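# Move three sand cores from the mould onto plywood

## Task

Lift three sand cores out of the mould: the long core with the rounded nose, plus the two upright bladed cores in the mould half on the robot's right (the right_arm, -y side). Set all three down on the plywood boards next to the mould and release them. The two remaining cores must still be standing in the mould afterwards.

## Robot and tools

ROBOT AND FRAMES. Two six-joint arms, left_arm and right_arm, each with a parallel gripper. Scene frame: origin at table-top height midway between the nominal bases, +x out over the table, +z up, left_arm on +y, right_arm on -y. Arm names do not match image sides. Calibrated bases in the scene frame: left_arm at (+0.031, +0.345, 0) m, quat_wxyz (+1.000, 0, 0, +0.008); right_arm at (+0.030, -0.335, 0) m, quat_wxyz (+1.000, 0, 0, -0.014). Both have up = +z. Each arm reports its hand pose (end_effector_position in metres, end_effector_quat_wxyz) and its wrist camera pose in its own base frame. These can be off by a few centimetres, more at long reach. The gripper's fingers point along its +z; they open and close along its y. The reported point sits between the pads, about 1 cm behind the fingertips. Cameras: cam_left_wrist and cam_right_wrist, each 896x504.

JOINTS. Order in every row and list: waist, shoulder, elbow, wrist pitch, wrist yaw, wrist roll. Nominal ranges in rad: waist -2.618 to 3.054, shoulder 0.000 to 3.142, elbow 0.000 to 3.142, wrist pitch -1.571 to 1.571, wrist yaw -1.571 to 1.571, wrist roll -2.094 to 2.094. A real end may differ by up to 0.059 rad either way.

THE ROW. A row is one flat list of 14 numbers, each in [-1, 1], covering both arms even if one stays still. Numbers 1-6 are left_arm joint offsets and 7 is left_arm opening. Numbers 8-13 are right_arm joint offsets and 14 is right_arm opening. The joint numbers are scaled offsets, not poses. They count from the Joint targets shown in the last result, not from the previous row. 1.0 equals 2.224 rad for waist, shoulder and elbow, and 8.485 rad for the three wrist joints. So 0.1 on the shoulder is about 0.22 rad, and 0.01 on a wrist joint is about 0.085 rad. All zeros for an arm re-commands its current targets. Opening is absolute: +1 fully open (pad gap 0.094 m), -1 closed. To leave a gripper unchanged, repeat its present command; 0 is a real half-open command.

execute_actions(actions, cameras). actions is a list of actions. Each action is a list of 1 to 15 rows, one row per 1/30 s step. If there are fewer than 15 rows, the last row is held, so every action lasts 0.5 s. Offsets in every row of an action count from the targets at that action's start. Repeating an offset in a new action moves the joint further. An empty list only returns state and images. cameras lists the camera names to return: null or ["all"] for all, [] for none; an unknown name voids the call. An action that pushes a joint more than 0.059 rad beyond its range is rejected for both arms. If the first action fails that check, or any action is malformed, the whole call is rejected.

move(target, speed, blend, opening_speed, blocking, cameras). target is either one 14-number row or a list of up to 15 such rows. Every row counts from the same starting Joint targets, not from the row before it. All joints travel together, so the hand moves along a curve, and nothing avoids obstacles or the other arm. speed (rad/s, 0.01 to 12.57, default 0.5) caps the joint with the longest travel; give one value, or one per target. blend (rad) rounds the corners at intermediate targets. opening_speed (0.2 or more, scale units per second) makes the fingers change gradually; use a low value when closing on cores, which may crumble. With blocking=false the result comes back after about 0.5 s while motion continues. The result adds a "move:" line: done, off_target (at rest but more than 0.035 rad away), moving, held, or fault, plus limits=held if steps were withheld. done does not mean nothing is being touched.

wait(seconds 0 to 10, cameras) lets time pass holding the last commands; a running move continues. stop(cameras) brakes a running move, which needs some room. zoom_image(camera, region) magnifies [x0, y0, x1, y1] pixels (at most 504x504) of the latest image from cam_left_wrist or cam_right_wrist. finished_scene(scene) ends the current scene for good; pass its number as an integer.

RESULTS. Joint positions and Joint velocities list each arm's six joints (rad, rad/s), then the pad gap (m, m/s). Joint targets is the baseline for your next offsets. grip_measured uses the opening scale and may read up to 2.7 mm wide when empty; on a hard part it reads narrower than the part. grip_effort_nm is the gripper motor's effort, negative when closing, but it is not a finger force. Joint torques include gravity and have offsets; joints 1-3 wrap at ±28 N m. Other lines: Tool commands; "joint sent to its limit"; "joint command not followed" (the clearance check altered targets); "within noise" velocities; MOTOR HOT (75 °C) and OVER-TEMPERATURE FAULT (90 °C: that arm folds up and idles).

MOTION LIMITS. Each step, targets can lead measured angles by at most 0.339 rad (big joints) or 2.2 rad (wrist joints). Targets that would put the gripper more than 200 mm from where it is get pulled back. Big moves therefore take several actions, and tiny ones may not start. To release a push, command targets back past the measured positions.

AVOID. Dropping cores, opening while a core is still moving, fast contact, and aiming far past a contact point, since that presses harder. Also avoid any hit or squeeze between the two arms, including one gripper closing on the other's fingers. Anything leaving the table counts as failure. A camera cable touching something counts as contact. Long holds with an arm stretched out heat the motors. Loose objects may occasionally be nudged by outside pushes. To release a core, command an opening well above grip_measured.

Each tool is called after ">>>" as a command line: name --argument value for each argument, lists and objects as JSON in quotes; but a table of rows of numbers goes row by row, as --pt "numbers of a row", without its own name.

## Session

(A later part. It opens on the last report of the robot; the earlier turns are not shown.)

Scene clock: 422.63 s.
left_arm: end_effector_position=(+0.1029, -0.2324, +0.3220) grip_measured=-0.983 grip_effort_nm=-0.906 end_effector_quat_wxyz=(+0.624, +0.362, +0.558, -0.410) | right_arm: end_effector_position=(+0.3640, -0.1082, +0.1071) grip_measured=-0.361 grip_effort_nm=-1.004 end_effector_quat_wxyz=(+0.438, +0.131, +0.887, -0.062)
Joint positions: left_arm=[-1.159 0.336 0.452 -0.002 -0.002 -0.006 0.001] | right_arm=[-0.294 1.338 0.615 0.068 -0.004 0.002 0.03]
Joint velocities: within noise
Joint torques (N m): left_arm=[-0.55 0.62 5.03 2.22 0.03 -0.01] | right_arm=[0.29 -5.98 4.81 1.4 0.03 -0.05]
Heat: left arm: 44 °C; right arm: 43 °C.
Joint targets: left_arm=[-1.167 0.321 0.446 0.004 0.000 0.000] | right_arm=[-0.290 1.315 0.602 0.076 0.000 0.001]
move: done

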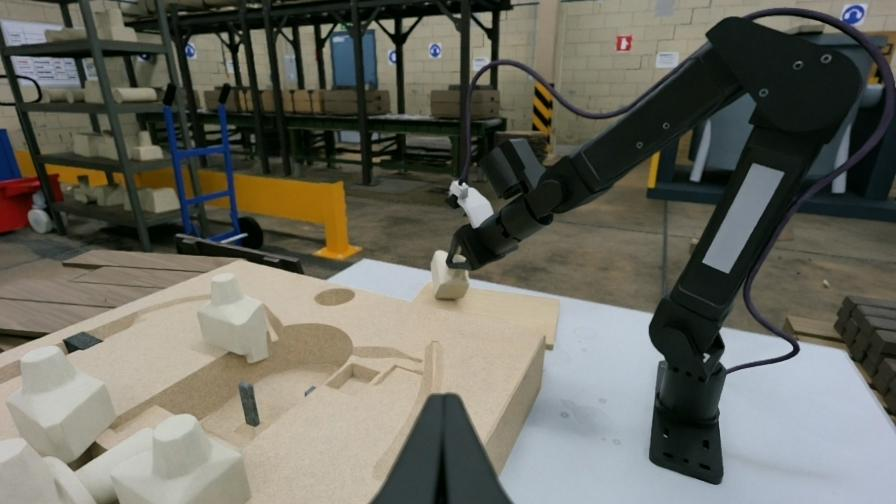

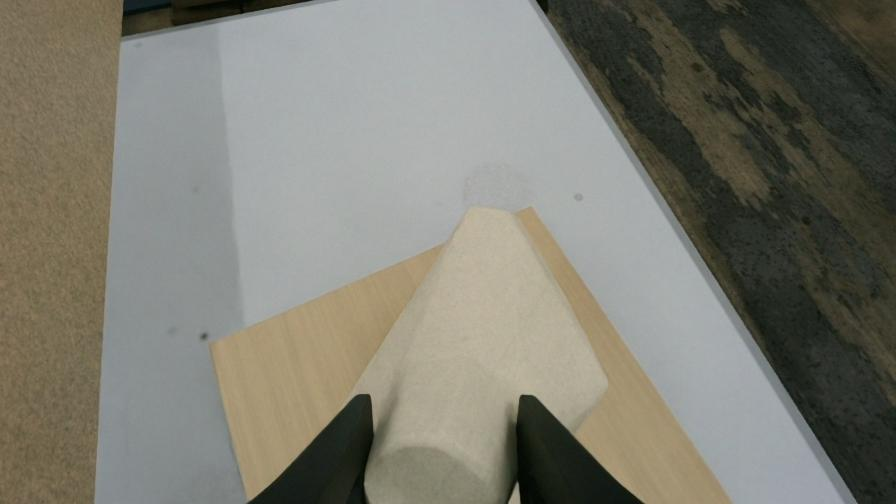

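>>> move --target '[0,0,0,0,0,0,-1,0,-0.0184,-0.0834,0.0145,0,0,-0.65]' --speed 0.12

>>> zoom_image --camera "cam_left_wrist" --region '[400, 180, 600, 360]'

Scene clock: 427.17 s.
left_arm: end_effector_position=(+0.1029, -0.2324, +0.3220) grip_measured=-0.983 grip_effort_nm=-0.896 end_effector_quat_wxyz=(+0.624, +0.362, +0.558, -0.410) | right_arm: end_effector_position=(+0.3486, -0.1036, +0.0996) grip_measured=-0.362 grip_effort_nm=-1.004 end_effector_quat_wxyz=(+0.480, +0.125, +0.865, -0.070)
Joint positions: left_arm=[-1.159 0.336 0.452 -0.002 -0.002 -0.006 0.001] | right_arm=[-0.294 1.275 0.446 0.27 -0.004 -0.005 0.03]
Joint velocities: within noise
Joint torques (N m): left_arm=[-0.49 0.65 5 2.25 0.03 -0.01] | right_arm=[0.28 -3.45 3.36 0.77 0.03 0.02]
Heat: left arm: 44 °C; right arm: 43 °C.
Joint targets: left_arm=[-1.167 0.321 0.446 0.004 0.000 0.000] | right_arm=[-0.290 1.274 0.416 0.199 0.000 0.000]
move: off_target (right_arm); right_arm: the wrist pitch is farthest, 0.071 rad from its target

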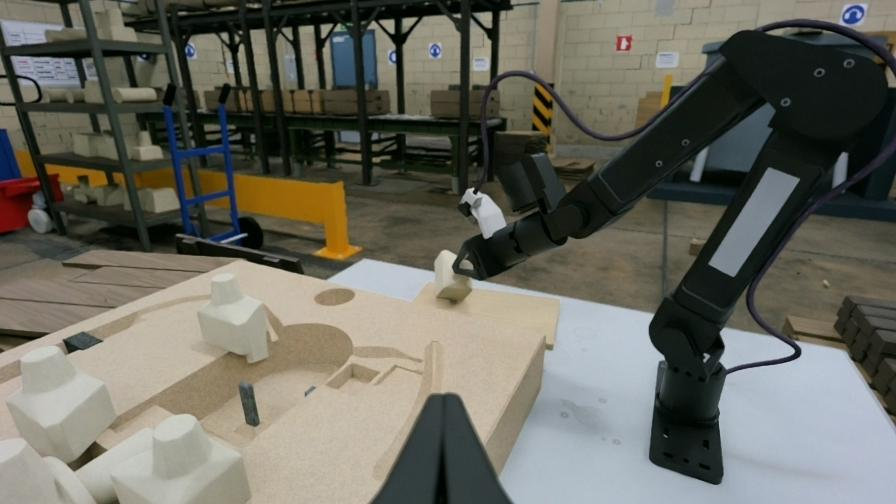

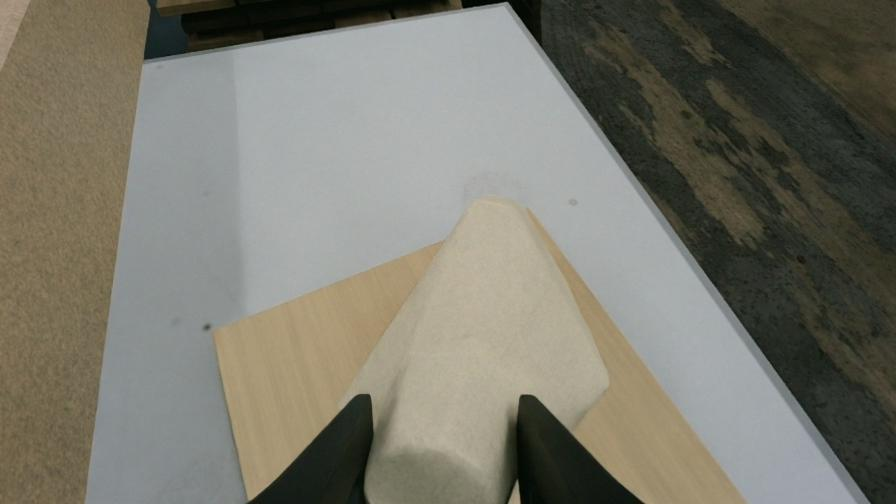

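Scaled by 2.520.

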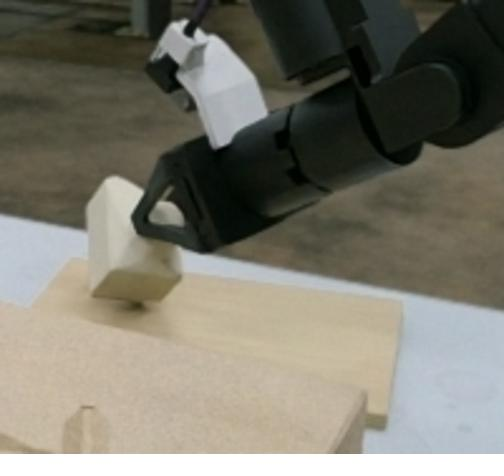

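>>> move --target '[0,0,0,0,0,0,-1,0,0.03,-0.0516,0.0214,0,0,-0.65]' --speed 0.12

>>> zoom_image --camera "cam_left_wrist" --region '[400, 180, 600, 360]'

Scene clock: 432.03 s.
left_arm: end_effector_position=(+0.1029, -0.2324, +0.3220) grip_measured=-0.983 grip_effort_nm=-0.901 end_effector_quat_wxyz=(+0.624, +0.362, +0.558, -0.410) | right_arm: end_effector_position=(+0.3476, -0.1032, +0.0974) grip_measured=-0.362 grip_effort_nm=-1.004 end_effector_quat_wxyz=(+0.524, +0.120, +0.840, -0.077)
Joint positions: left_arm=[-1.159 0.336 0.452 -0.002 -0.002 -0.006 0.001] | right_arm=[-0.294 1.302 0.34 0.508 -0.004 -0.007 0.03]
Joint velocities: within noise
Joint torques (N m): left_arm=[-0.57 0.75 5.05 2.22 0.04 -0.01] | right_arm=[0.28 -0.29 2.5 0.31 0.03 0.04]
Heat: left arm: 44 °C; right arm: 41 °C.
Joint targets: left_arm=[-1.167 0.321 0.446 0.004 0.000 0.000] | right_arm=[-0.290 1.341 0.302 0.381 0.000 0.001]
move: off_target (right_arm); right_arm: the wrist pitch is farthest, 0.127 rad from its target

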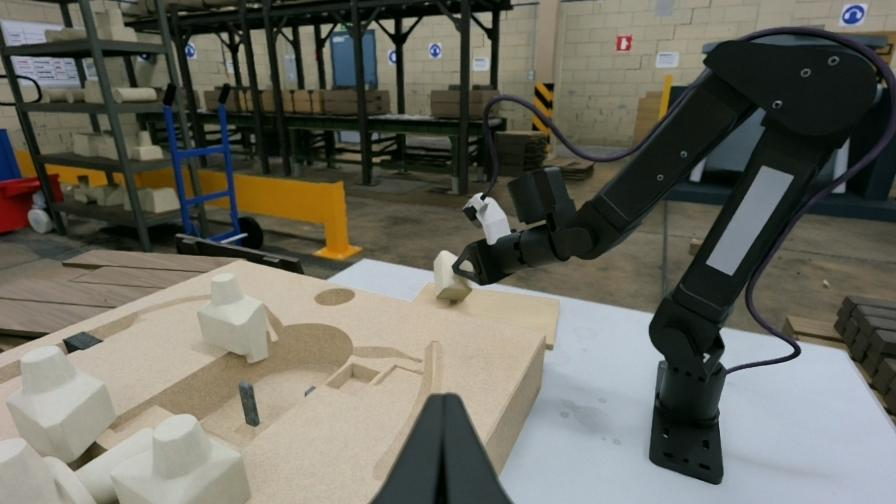

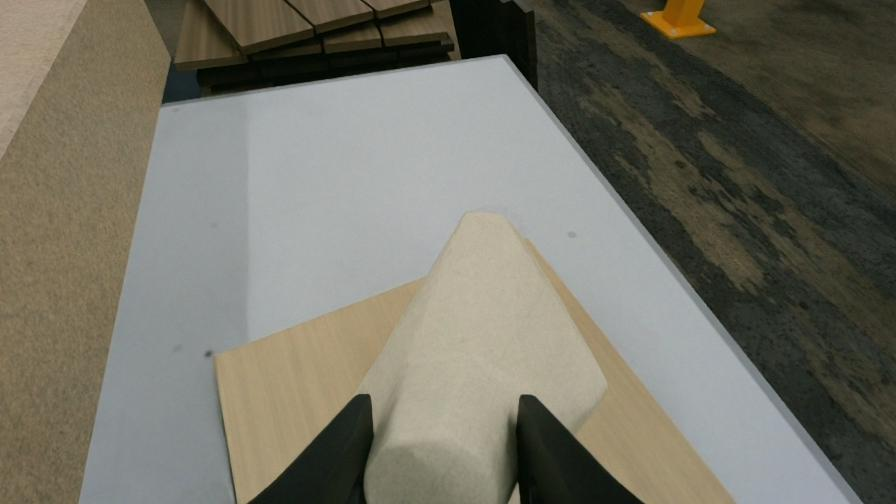

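Scaled by 2.520.

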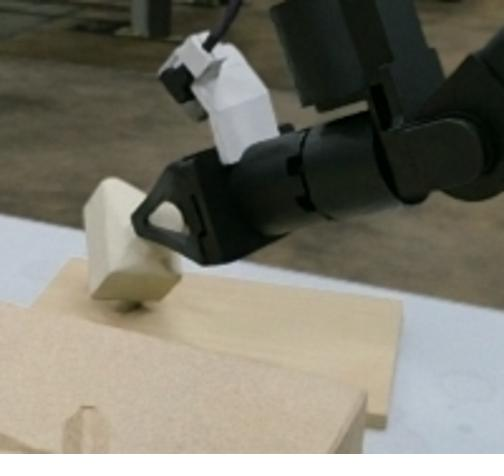

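>>> move --target '[0,0,0,0,0,0,-1,0,-0.0229,0.0193,0.012,0,0,-0.65]' --speed 0.1 --cameras '[]'

>>> move --target '[0,0,0,0,0,0,-1,0,0,0,0,0,0,-0.345]' --opening_speed 0.2 --cameras '["cam_left_wrist"]'

>>> zoom_image --camera "cam_left_wrist" --region '[400, 180, 600, 360]'

Scene clock: 447.13 s.
left_arm: end_effector_position=(+0.1029, -0.2324, +0.3220) grip_measured=-0.983 grip_effort_nm=-0.886 end_effector_quat_wxyz=(+0.624, +0.362, +0.558, -0.410) | right_arm: end_effector_position=(+0.3484, -0.1035, +0.1010) grip_measured=-0.362 grip_effort_nm=-1.004 end_effector_quat_wxyz=(+0.530, +0.120, +0.836, -0.078)
Joint positions: left_arm=[-1.159 0.336 0.452 -0.002 -0.002 -0.006 0.001] | right_arm=[-0.294 1.297 0.34 0.516 -0.004 -0.007 0.03]
Joint velocities: within noise
Joint torques (N m): left_arm=[-0.62 0.62 5.04 2.25 0.07 -0.02] | right_arm=[0.29 -3.78 5.7 1.17 0.04 0.04]
Heat: left arm: 44 °C; right arm: 39 °C.
Joint targets: left_arm=[-1.167 0.321 0.446 0.004 0.000 0.000] | right_arm=[-0.290 1.290 0.345 0.482 0.000 0.001]
move: done
No camera images: "cameras" was empty.

Scene clock: 448.87 s.
left_arm: end_effector_position=(+0.1029, -0.2324, +0.3220) grip_measured=-0.983 grip_effort_nm=-0.896 end_effector_quat_wxyz=(+0.624, +0.362, +0.558, -0.410) | right_arm: end_effector_position=(+0.3484, -0.1035, +0.1010) grip_measured=-0.343 grip_effort_nm=-0.691 end_effector_quat_wxyz=(+0.530, +0.120, +0.836, -0.078)
Joint positions: left_arm=[-1.159 0.336 0.452 -0.002 -0.002 -0.006 0.001] | right_arm=[-0.294 1.297 0.34 0.516 -0.004 -0.007 0.031]
Joint velocities: within noise
Joint torques (N m): left_arm=[-0.58 0.66 5.03 2.24 0.03 0.02] | right_arm=[0.27 -3.81 5.67 1.17 0.03 0.04]
Heat: left arm: 44 °C; right arm: 39 °C.
Joint targets: left_arm=[-1.167 0.321 0.446 0.004 0.000 0.000] | right_arm=[-0.290 1.290 0.345 0.482 0.000 0.001]
move: done
Images, in order (width x height): cam_left_wrist 896x504.

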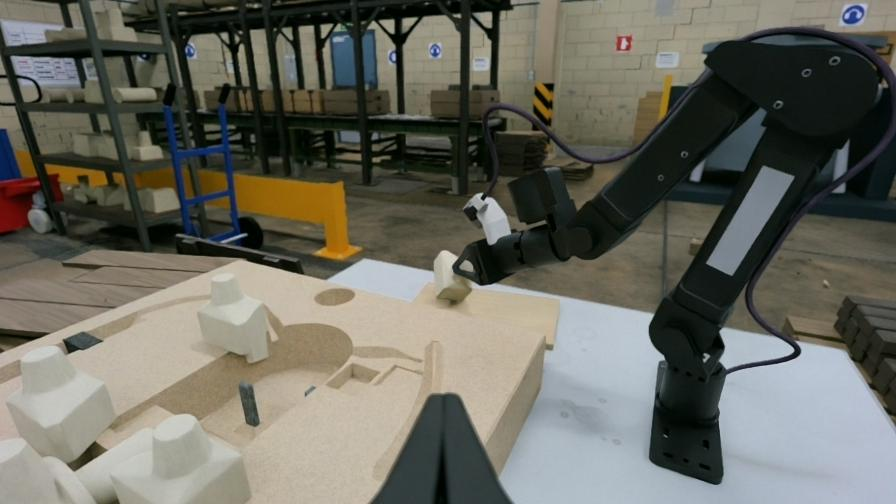

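Scaled by 2.520.

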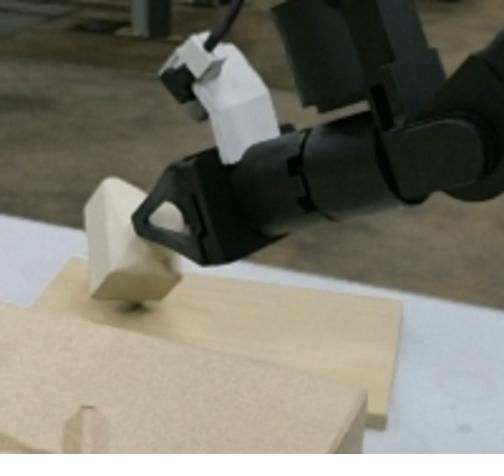

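>>> move --pt "0 0 0 0 0 0 -1 0 0 0 0 0 0 -0.65" --pt "0 0 0 0 0 0 -1 0 0.1129 0.3889 -0.1299 0 0 -0.65" --pt "0 0 0 0 0 0 -1 0 0.0944 0.308 -0.1122 0 0 -0.65" --speed '[0.2,0.4,0.12]'

>>> zoom_image --camera "cam_left_wrist" --region '[400, 180, 600, 360]'

Scene clock: 498.50 s.
left_arm: end_effector_position=(+0.1029, -0.2324, +0.3220) grip_measured=-0.983 grip_effort_nm=-0.901 end_effector_quat_wxyz=(+0.624, +0.362, +0.558, -0.410) | right_arm: end_effector_position=(+0.3687, -0.1104, +0.1125) grip_measured=-0.362 grip_effort_nm=-1.009 end_effector_quat_wxyz=(+0.277, +0.138, +0.950, -0.042)
Joint positions: left_arm=[-1.159 0.336 0.452 -0.002 -0.002 -0.006 0.001] | right_arm=[-0.294 1.519 1.038 -0.522 0 -0.005 0.03]
Joint velocities: within noise
Joint torques (N m): left_arm=[-0.66 0.73 5.04 2.23 0.06 0.01] | right_arm=[0.29 -7.21 5.23 1.45 -0.01 0.02]
Heat: left arm: 45 °C; right arm: 40 °C.
Joint targets: left_arm=[-1.167 0.321 0.446 0.004 0.000 0.000] | right_arm=[-0.290 1.500 1.030 -0.470 0.000 0.001]
move: off_target (right_arm); right_arm: the wrist pitch is farthest, 0.052 rad from its target

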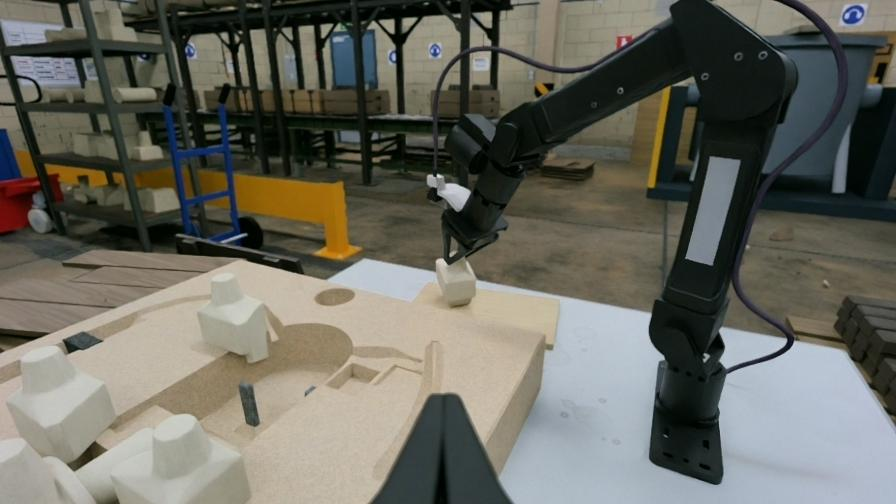

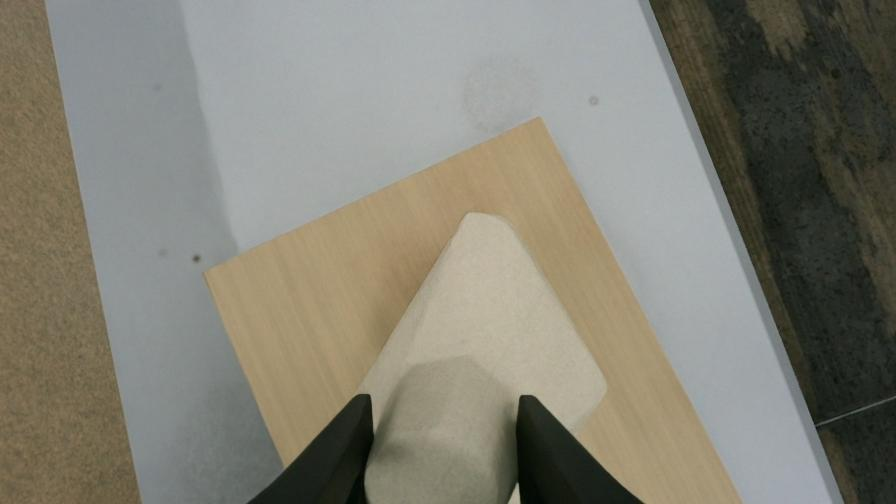

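Scaled by 2.520.

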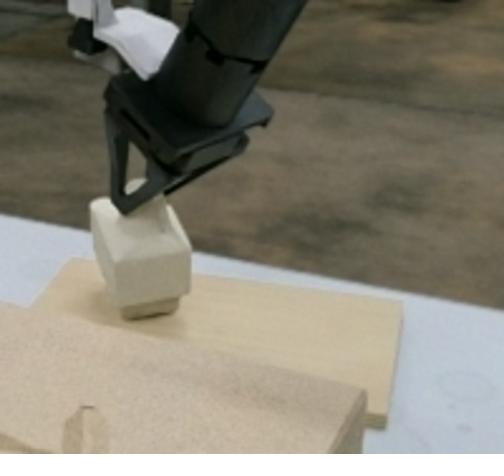

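>>> move --target '[0,0,0,0,0,0,-1,0,0,0,0,0,0,0.4]' --opening_speed 0.2

>>> zoom_image --camera "cam_left_wrist" --region '[400, 180, 600, 360]'

Scene clock: 506.17 s.
left_arm: end_effector_position=(+0.1029, -0.2324, +0.3220) grip_measured=-0.983 grip_effort_nm=-0.901 end_effector_quat_wxyz=(+0.624, +0.362, +0.558, -0.410) | right_arm: end_effector_position=(+0.3735, -0.1115, +0.1150) grip_measured=+0.397 grip_effort_nm=0.178 end_effector_quat_wxyz=(+0.289, +0.137, +0.947, -0.043)
Joint positions: left_arm=[-1.159 0.336 0.452 -0.002 -0.002 -0.006 0.001] | right_arm=[-0.294 1.519 1.035 -0.495 -0.002 -0.005 0.066]
Joint velocities: within noise
Joint torques (N m): left_arm=[-0.57 0.69 5.05 2.23 0.03 0] | right_arm=[0.29 -7.25 5.49 1.22 0.02 0.03]
Heat: left arm: 45 °C; right arm: 41 °C.
Joint targets: left_arm=[-1.167 0.321 0.446 0.004 0.000 0.000] | right_arm=[-0.290 1.500 1.030 -0.470 0.000 0.001]
move: done

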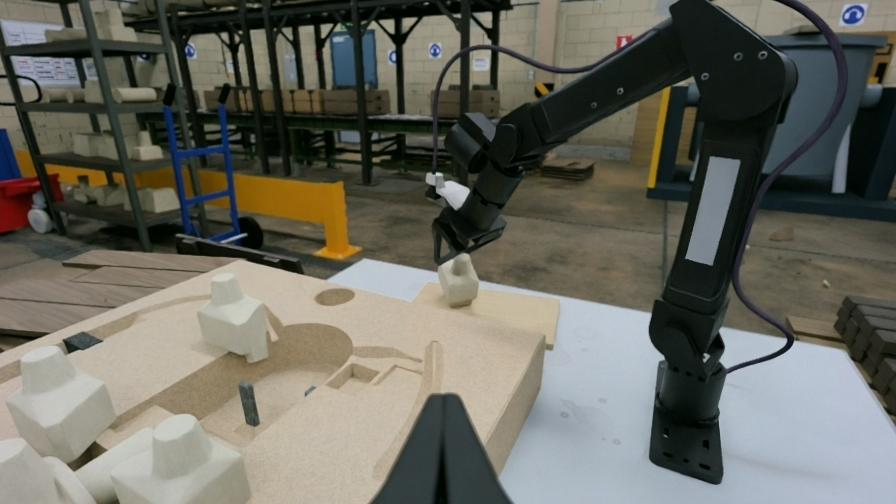

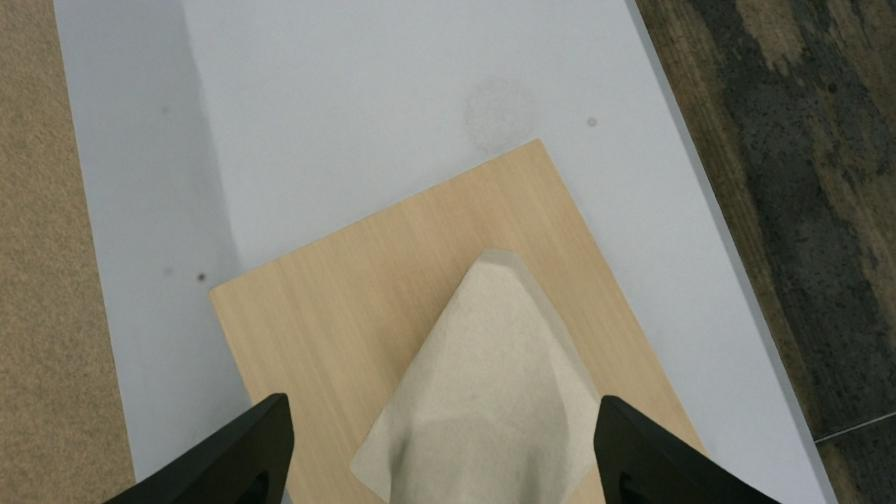

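Scaled by 2.520.

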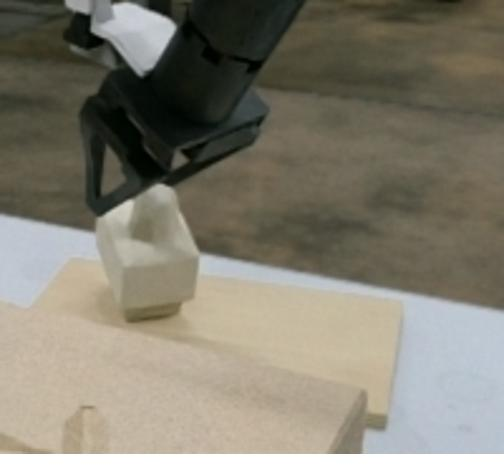

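>>> move --pt "0 0 0 0 0 0 -1 0 0 0 0 0 0 0.8" --pt "0 0 0 0 0 0 -1 0 -0.0854 0.0899 -0.0519 0 0 0.8" --speed '[0.2,0.3]'

>>> zoom_image --camera "cam_left_wrist" --region '[400, 180, 600, 360]'

Scene clock: 513.97 s.
left_arm: end_effector_position=(+0.1029, -0.2324, +0.3220) grip_measured=-0.983 grip_effort_nm=-0.891 end_effector_quat_wxyz=(+0.624, +0.362, +0.558, -0.410) | right_arm: end_effector_position=(+0.3221, -0.0960, +0.1902) grip_measured=+0.797 grip_effort_nm=0.173 end_effector_quat_wxyz=(+0.265, +0.138, +0.953, -0.039)
Joint positions: left_arm=[-1.159 0.336 0.452 -0.002 -0.002 -0.006 0.001] | right_arm=[-0.294 1.33 1.201 -0.898 -0.002 -0.005 0.084]
Joint velocities: within noise
Joint torques (N m): left_arm=[-0.54 0.83 5.03 2.25 0.04 0] | right_arm=[0.28 -5.76 8.16 0.81 0.01 0.03]
Heat: left arm: 46 °C; right arm: 40 °C.
Joint targets: left_arm=[-1.167 0.321 0.446 0.004 0.000 0.000] | right_arm=[-0.290 1.310 1.230 -0.910 0.000 0.001]
move: done

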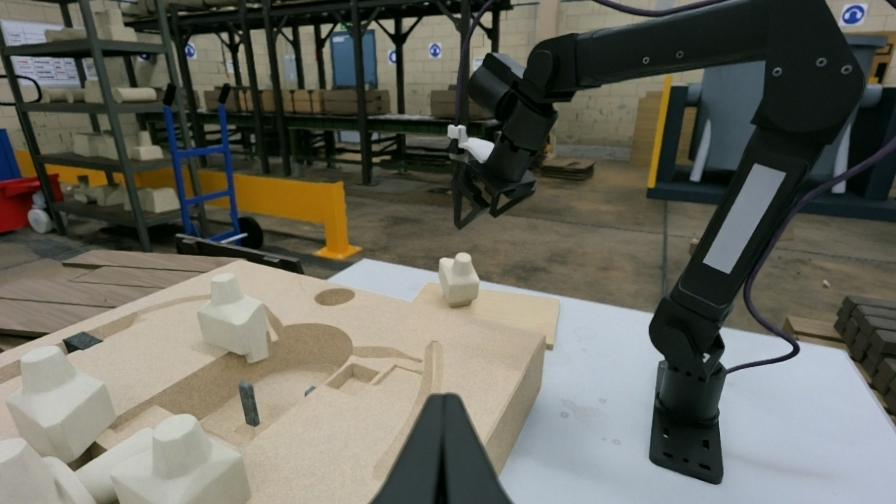

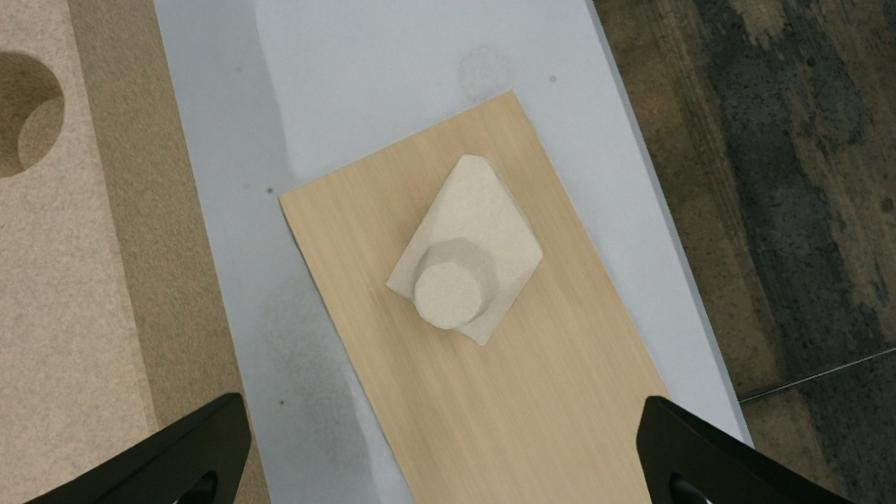

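Scaled by 2.520.

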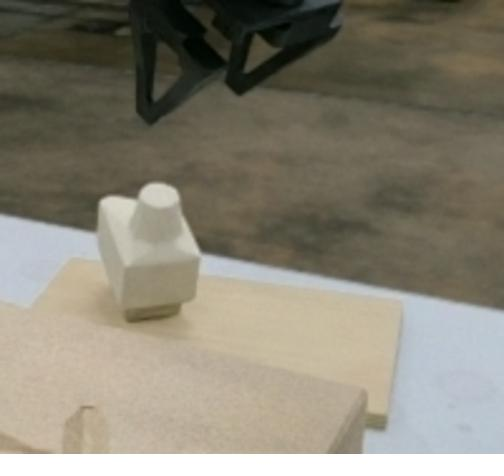

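>>> move --target '[0.2864,0.7032,0.6628,-0.1273,0,0,1,0.3076,0.3732,0.4326,-0.0114,0,0,1]' --speed 0.7

Scene clock: 539.20 s.
left_arm: end_effector_position=(+0.4026, -0.2348, +0.2186) grip_measured=+0.998 grip_effort_nm=0.144 end_effector_quat_wxyz=(+0.247, +0.251, +0.934, -0.067) | right_arm: end_effector_position=(+0.5012, +0.2125, +0.2072) grip_measured=+0.997 grip_effort_nm=0.173 end_effector_quat_wxyz=(+0.294, -0.192, +0.935, +0.059)
Joint positions: left_arm=[-0.531 1.877 1.894 -1.071 -0.002 -0.006 0.094] | right_arm=[0.399 2.127 2.161 -0.995 -0.001 -0.005 0.094]
Joint velocities: within noise
Joint torques (N m): left_arm=[-0.01 -7.87 7.25 1.37 0.03 0.01] | right_arm=[-0.35 -9.33 8.25 0.9 0.01 0.02]
Heat: left arm: 46 °C; right arm: 39 °C.
Joint targets: left_arm=[-0.530 1.885 1.920 -1.076 0.000 0.000] | right_arm=[0.394 2.140 2.192 -1.007 0.000 0.001]
move: done

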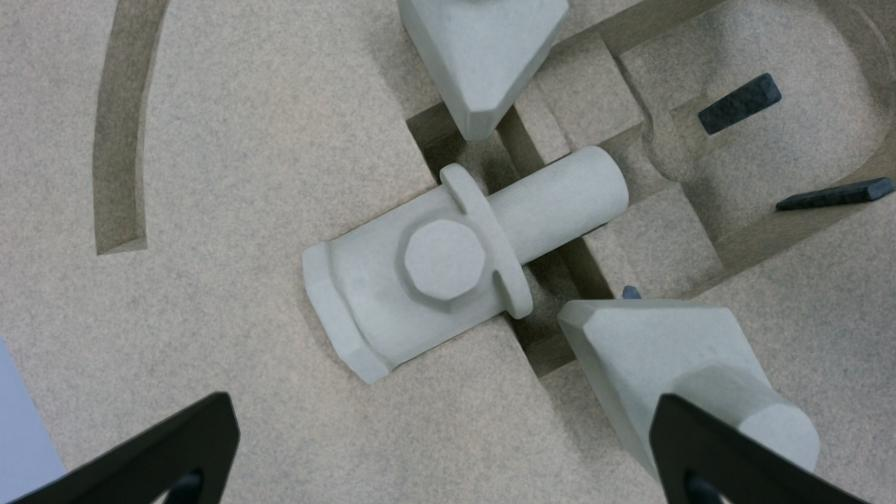

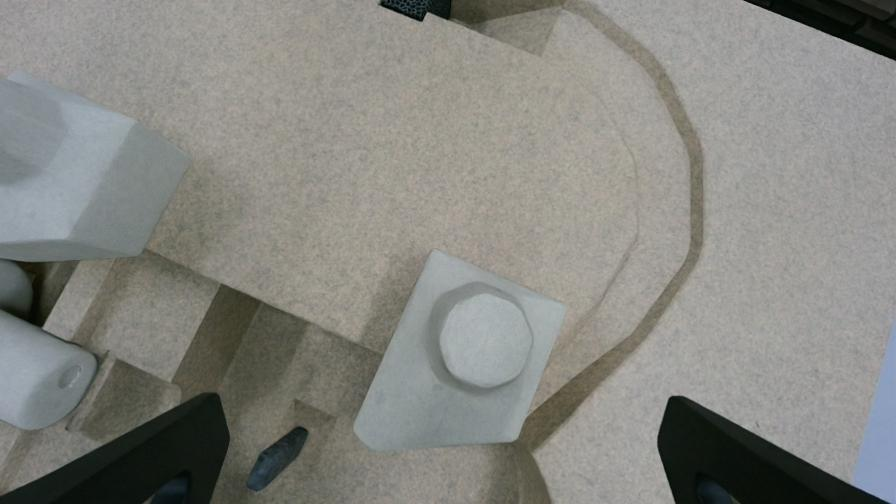

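>>> move --target '[0,0.0585,-0.0414,0.029,0,0,1,-0.0094,0.0315,-0.054,0.0244,0,0,1]' --speed 0.25

Scene clock: 555.30 s.
left_arm: end_effector_position=(+0.4431, -0.2585, +0.1673) grip_measured=+0.998 grip_effort_nm=0.144 end_effector_quat_wxyz=(+0.267, +0.249, +0.928, -0.072) | right_arm: end_effector_position=(+0.5303, +0.2130, +0.1631) grip_measured=+0.997 grip_effort_nm=0.178 end_effector_quat_wxyz=(+0.305, -0.182, +0.933, +0.058)
Joint positions: left_arm=[-0.531 1.999 1.834 -0.846 -0.002 -0.006 0.094] | right_arm=[0.38 2.196 2.079 -0.822 -0.001 -0.005 0.094]
Joint velocities: within noise
Joint torques (N m): left_arm=[0.05 -8.49 4.79 1.63 0.02 0] | right_arm=[-0.51 -9.91 5.46 1.25 0 0.02]
Heat: left arm: 43 °C; right arm: 40 °C.
Joint targets: left_arm=[-0.530 2.015 1.828 -0.830 0.000 0.000] | right_arm=[0.373 2.210 2.072 -0.800 0.000 0.001]
move: done

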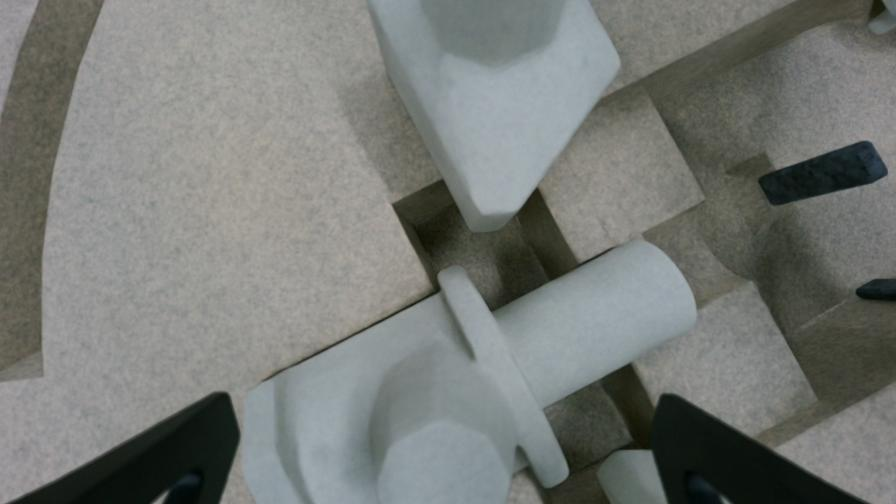

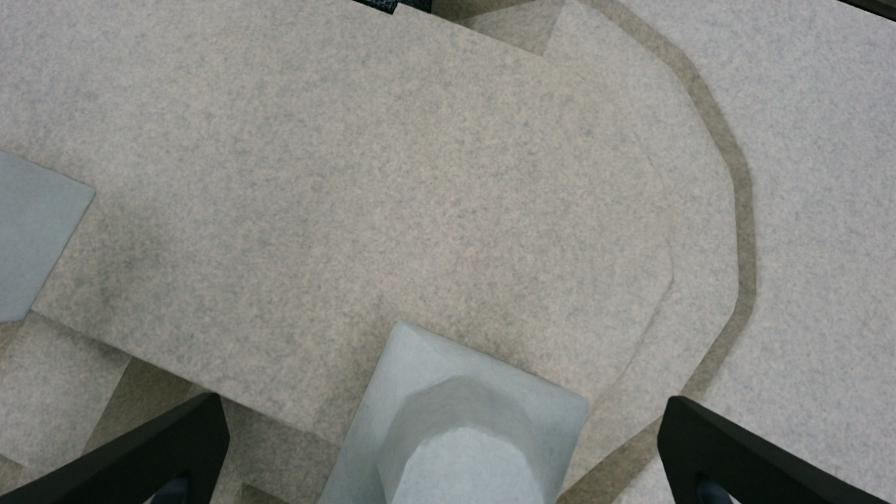

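>>> move --target '[0,-0.0105,-0.0306,0.0018,0,0,0.6,-0.0054,-0.0189,-0.0373,0.0042,0,0,0.6]' --speed 0.15 --opening_speed 1

Scene clock: 567.20 s.
left_arm: end_effector_position=(+0.4342, -0.2533, +0.1441) grip_measured=+0.602 grip_effort_nm=-0.085 end_effector_quat_wxyz=(+0.243, +0.251, +0.935, -0.066) | right_arm: end_effector_position=(+0.5259, +0.2045, +0.1371) grip_measured=+0.603 grip_effort_nm=-0.129 end_effector_quat_wxyz=(+0.285, -0.178, +0.940, +0.054)
Joint positions: left_arm=[-0.531 1.999 1.768 -0.832 -0.002 -0.006 0.075] | right_arm=[0.368 2.196 2 -0.787 -0.002 -0.004 0.075]
Joint velocities: within noise
Joint torques (N m): left_arm=[-0.05 -10.06 4.71 1.59 0.03 0] | right_arm=[-0.62 -13.24 5.16 1.19 0.01 0.01]
Heat: left arm: 43 °C; right arm: 44 °C.
Joint targets: left_arm=[-0.530 1.992 1.760 -0.815 0.000 0.000] | right_arm=[0.361 2.168 1.989 -0.764 0.000 0.000]
move: done

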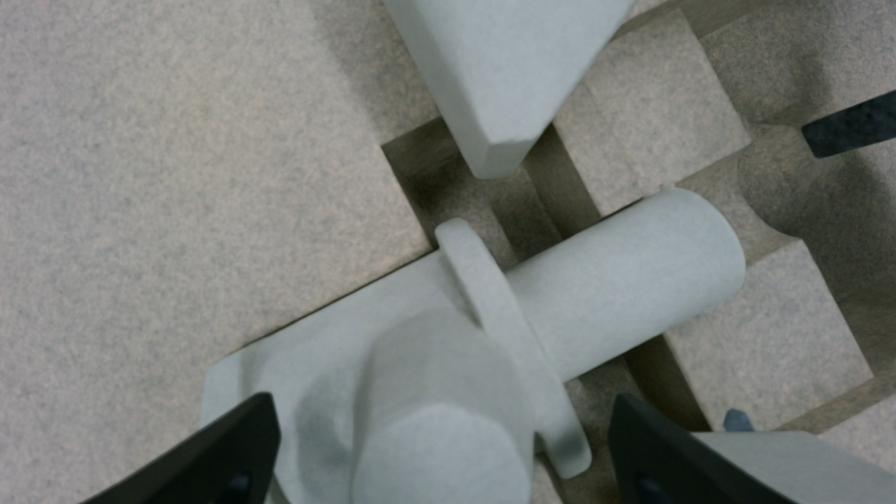

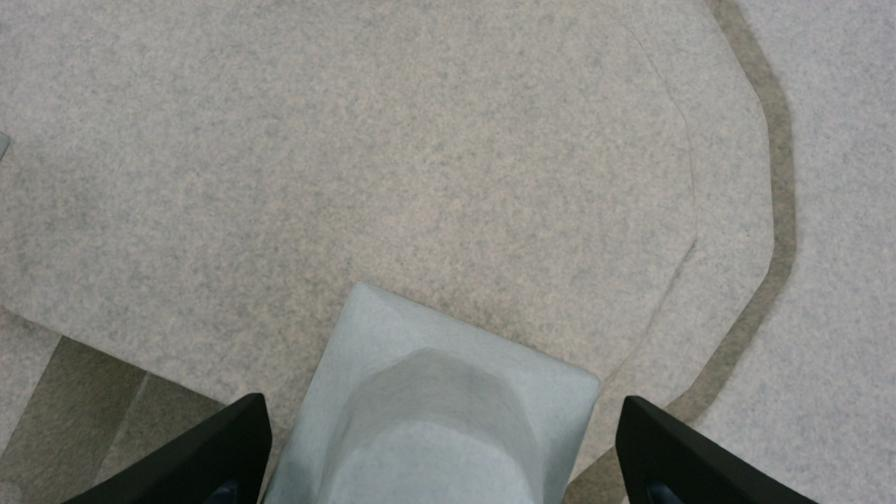

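>>> move --target '[0,0,0,0,0,0,-0.65,0,-0.0135,0.0135,0,0,0,0.2]' --speed 0.1 --opening_speed 0.6

Scene clock: 575.13 s.
left_arm: end_effector_position=(+0.4340, -0.2532, +0.1463) grip_measured=-0.217 grip_effort_nm=-0.989 end_effector_quat_wxyz=(+0.244, +0.251, +0.934, -0.070) | right_arm: end_effector_position=(+0.5263, +0.2072, +0.1384) grip_measured=+0.305 grip_effort_nm=-1.004 end_effector_quat_wxyz=(+0.286, -0.161, +0.942, +0.066)
Joint positions: left_arm=[-0.528 1.994 1.768 -0.832 0.007 -0.005 0.037] | right_arm=[0.368 2.195 2 -0.78 -0.016 0.035 0.061]
Joint velocities: within noise
Joint torques (N m): left_arm=[-0.18 -9.65 4.66 1.58 -0.06 -0.03] | right_arm=[-0.64 -15.73 7.46 1.14 0.14 -0.43]
Heat: left arm: 42 °C; right arm: 51 °C.
Joint targets: left_arm=[-0.530 1.992 1.760 -0.814 0.000 -0.001] | right_arm=[0.361 2.138 2.019 -0.764 0.000 0.001]
move: off_target (right_arm); right_arm: the shoulder is farthest, 0.057 rad from its target

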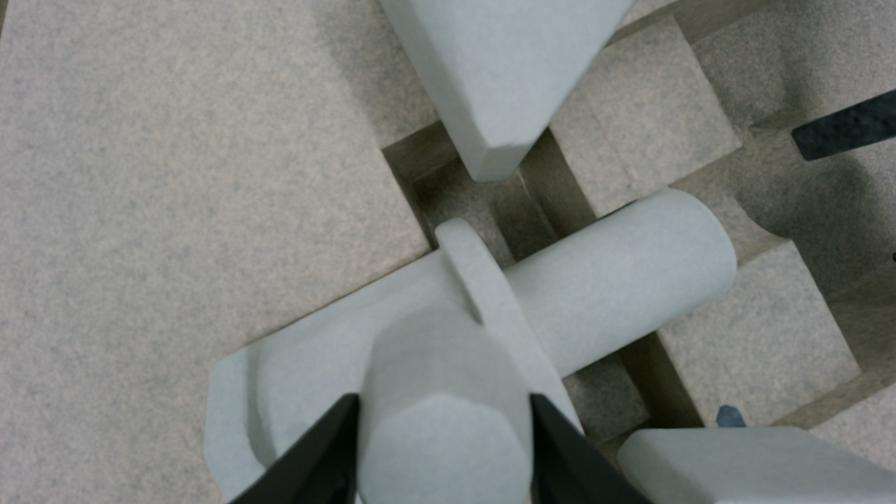

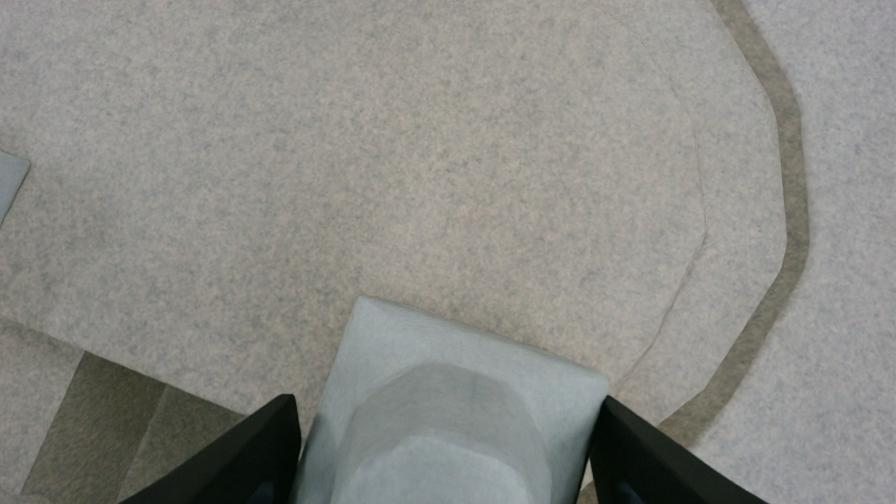

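>>> move --pt "0 0 0 0 0 0 -0.65 0 0 0 0 0 0 0.7" --pt "0 0 0 0 0 0 -0.65 0 -0.002 0.01 0 0 0 0.7" --speed 0.1 --opening_speed 0.8 --cameras '["cam_right_wrist"]'

Scene clock: 579.87 s.
left_arm: end_effector_position=(+0.4340, -0.2532, +0.1463) grip_measured=-0.217 grip_effort_nm=-1.004 end_effector_quat_wxyz=(+0.244, +0.251, +0.934, -0.070) | right_arm: end_effector_position=(+0.5284, +0.2060, +0.1497) grip_measured=+0.697 grip_effort_nm=0.173 end_effector_quat_wxyz=(+0.299, -0.171, +0.937, +0.059)
Joint positions: left_arm=[-0.528 1.994 1.768 -0.832 0.007 -0.005 0.037] | right_arm=[0.368 2.181 2.009 -0.78 -0.005 0.008 0.08]
Joint velocities: left_arm=[-0.046 -0.012 -0.027 -0.037 0.007 -0.051 -0.001] | right_arm=[within noise]
Joint torques (N m): left_arm=[-0.23 -9.73 4.68 1.58 -0.07 -0.02] | right_arm=[-0.64 -14.83 8.55 1.16 0.04 -0.12]
Heat: left arm: 42 °C; right arm: 55 °C.
Joint targets: left_arm=[-0.530 1.992 1.760 -0.814 0.000 -0.001] | right_arm=[0.361 2.134 2.041 -0.764 0.000 0.001]
move: off_target (right_arm); right_arm: the shoulder is farthest, 0.048 rad from its target
Images, in order (width x height): cam_right_wrist 896x504.

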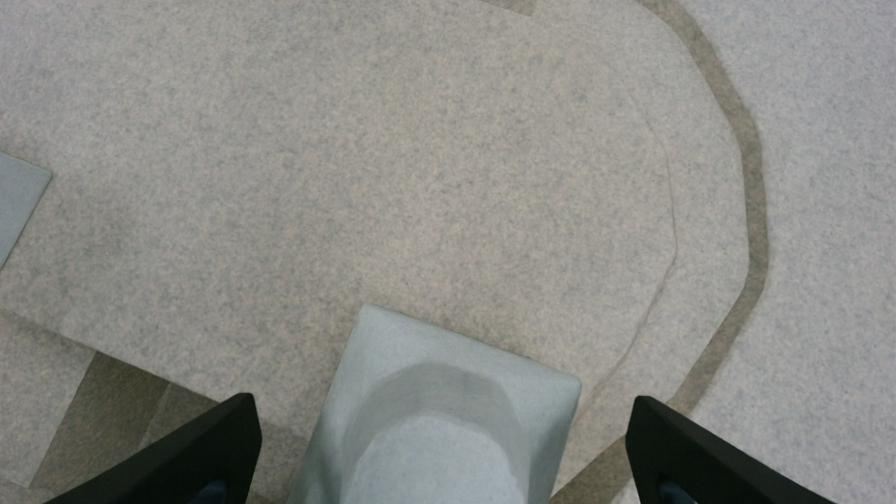

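>>> move --pt "0 0 0 0 0 0 -0.65 0 0.005 0.0135 0 0 0 0.7" --pt "0 0 0 0 0 0 -0.65 0 0.005 0.0135 0 0 0 -0.65" --speed 0.1 --opening_speed 0.6 --cameras '["cam_right_wrist"]'

Scene clock: 587.33 s.
left_arm: end_effector_position=(+0.4340, -0.2532, +0.1463) grip_measured=-0.217 grip_effort_nm=-1.004 end_effector_quat_wxyz=(+0.244, +0.251, +0.934, -0.070) | right_arm: end_effector_position=(+0.5332, +0.2085, +0.1617) grip_measured=-0.321 grip_effort_nm=-1.004 end_effector_quat_wxyz=(+0.313, -0.171, +0.932, +0.064)
Joint positions: left_arm=[-0.528 1.994 1.768 -0.832 0.007 -0.005 0.037] | right_arm=[0.368 2.181 2.04 -0.78 -0.009 0.008 0.032]
Joint velocities: within noise
Joint torques (N m): left_arm=[-0.24 -9.74 4.74 1.59 -0.05 0] | right_arm=[-0.62 -13.9 8.53 1.2 0.07 -0.11]
Heat: left arm: 42 °C; right arm: 52 °C.
Joint targets: left_arm=[-0.530 1.992 1.760 -0.814 0.000 -0.001] | right_arm=[0.361 2.145 2.071 -0.764 0.000 0.001]
move: off_target (right_arm); target 2's new numbers were sent with right_arm's shoulder 0.036 rad from that target; right_arm: the shoulder is farthest, 0.036 rad from its target
Images, in order (width x height): cam_right_wrist 896x504.

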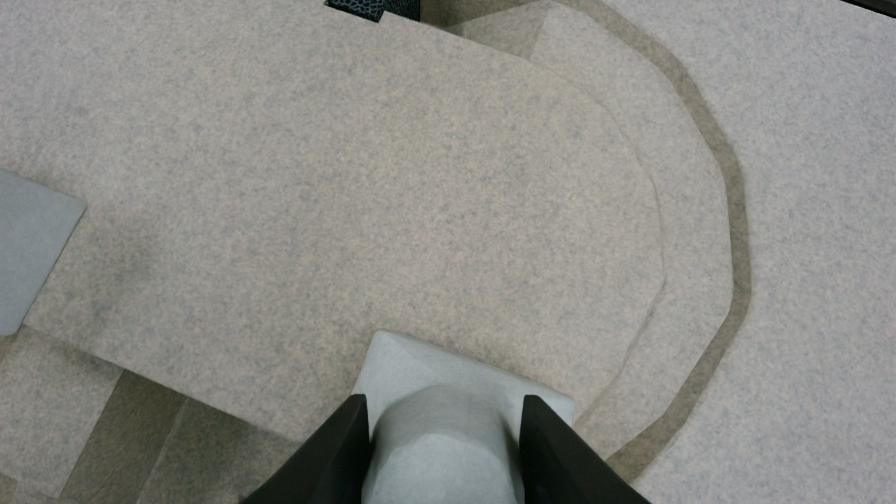

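>>> move --target '[0,0.0036,0.1281,-0.0231,0,0,-0.65,0,0.0315,0.1322,-0.0249,0,0,-0.65]' --speed 0.12

Scene clock: 600.03 s.
left_arm: end_effector_position=(+0.4286, -0.2492, +0.1849) grip_measured=-0.219 grip_effort_nm=-0.999 end_effector_quat_wxyz=(+0.225, +0.253, +0.939, -0.062) | right_arm: end_effector_position=(+0.5303, +0.2066, +0.2203) grip_measured=-0.321 grip_effort_nm=-1.004 end_effector_quat_wxyz=(+0.322, -0.170, +0.929, +0.063)
Joint positions: left_arm=[-0.528 2.026 1.989 -1.063 0.003 -0.001 0.037] | right_arm=[0.368 2.212 2.316 -1.008 -0.005 0.008 0.032]
Joint velocities: within noise
Joint torques (N m): left_arm=[-0.18 -11.67 9.98 1.87 -0.01 -0.04] | right_arm=[-0.64 -10.67 9.63 1.38 0.04 -0.11]
Heat: left arm: 41 °C; right arm: 49 °C.
Joint targets: left_arm=[-0.530 2.000 2.045 -1.011 0.000 0.000] | right_arm=[0.361 2.215 2.365 -0.975 0.000 0.001]
move: off_target (left_arm, right_arm); left_arm: the elbow is farthest, 0.056 rad from its target; right_arm: the elbow is farthest, 0.049 rad from its target

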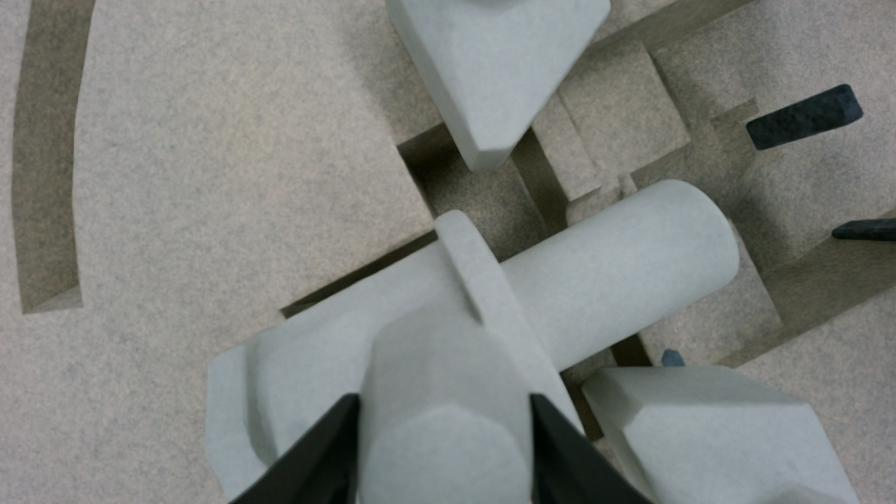

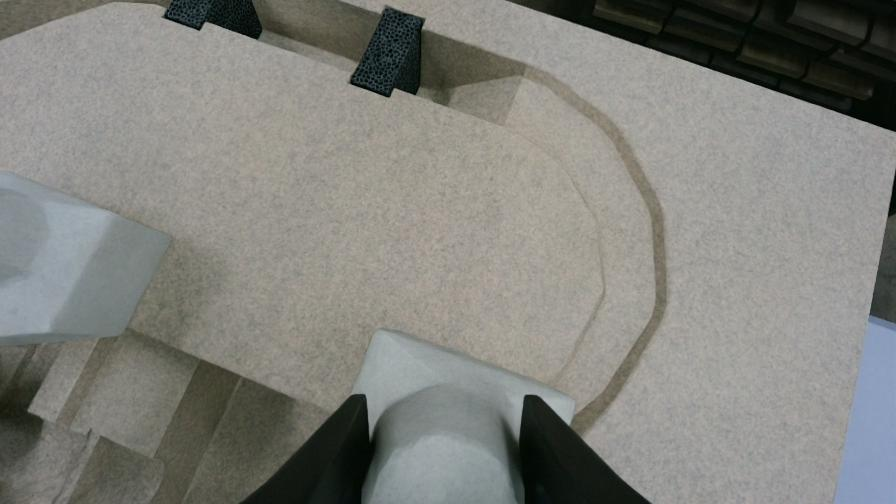

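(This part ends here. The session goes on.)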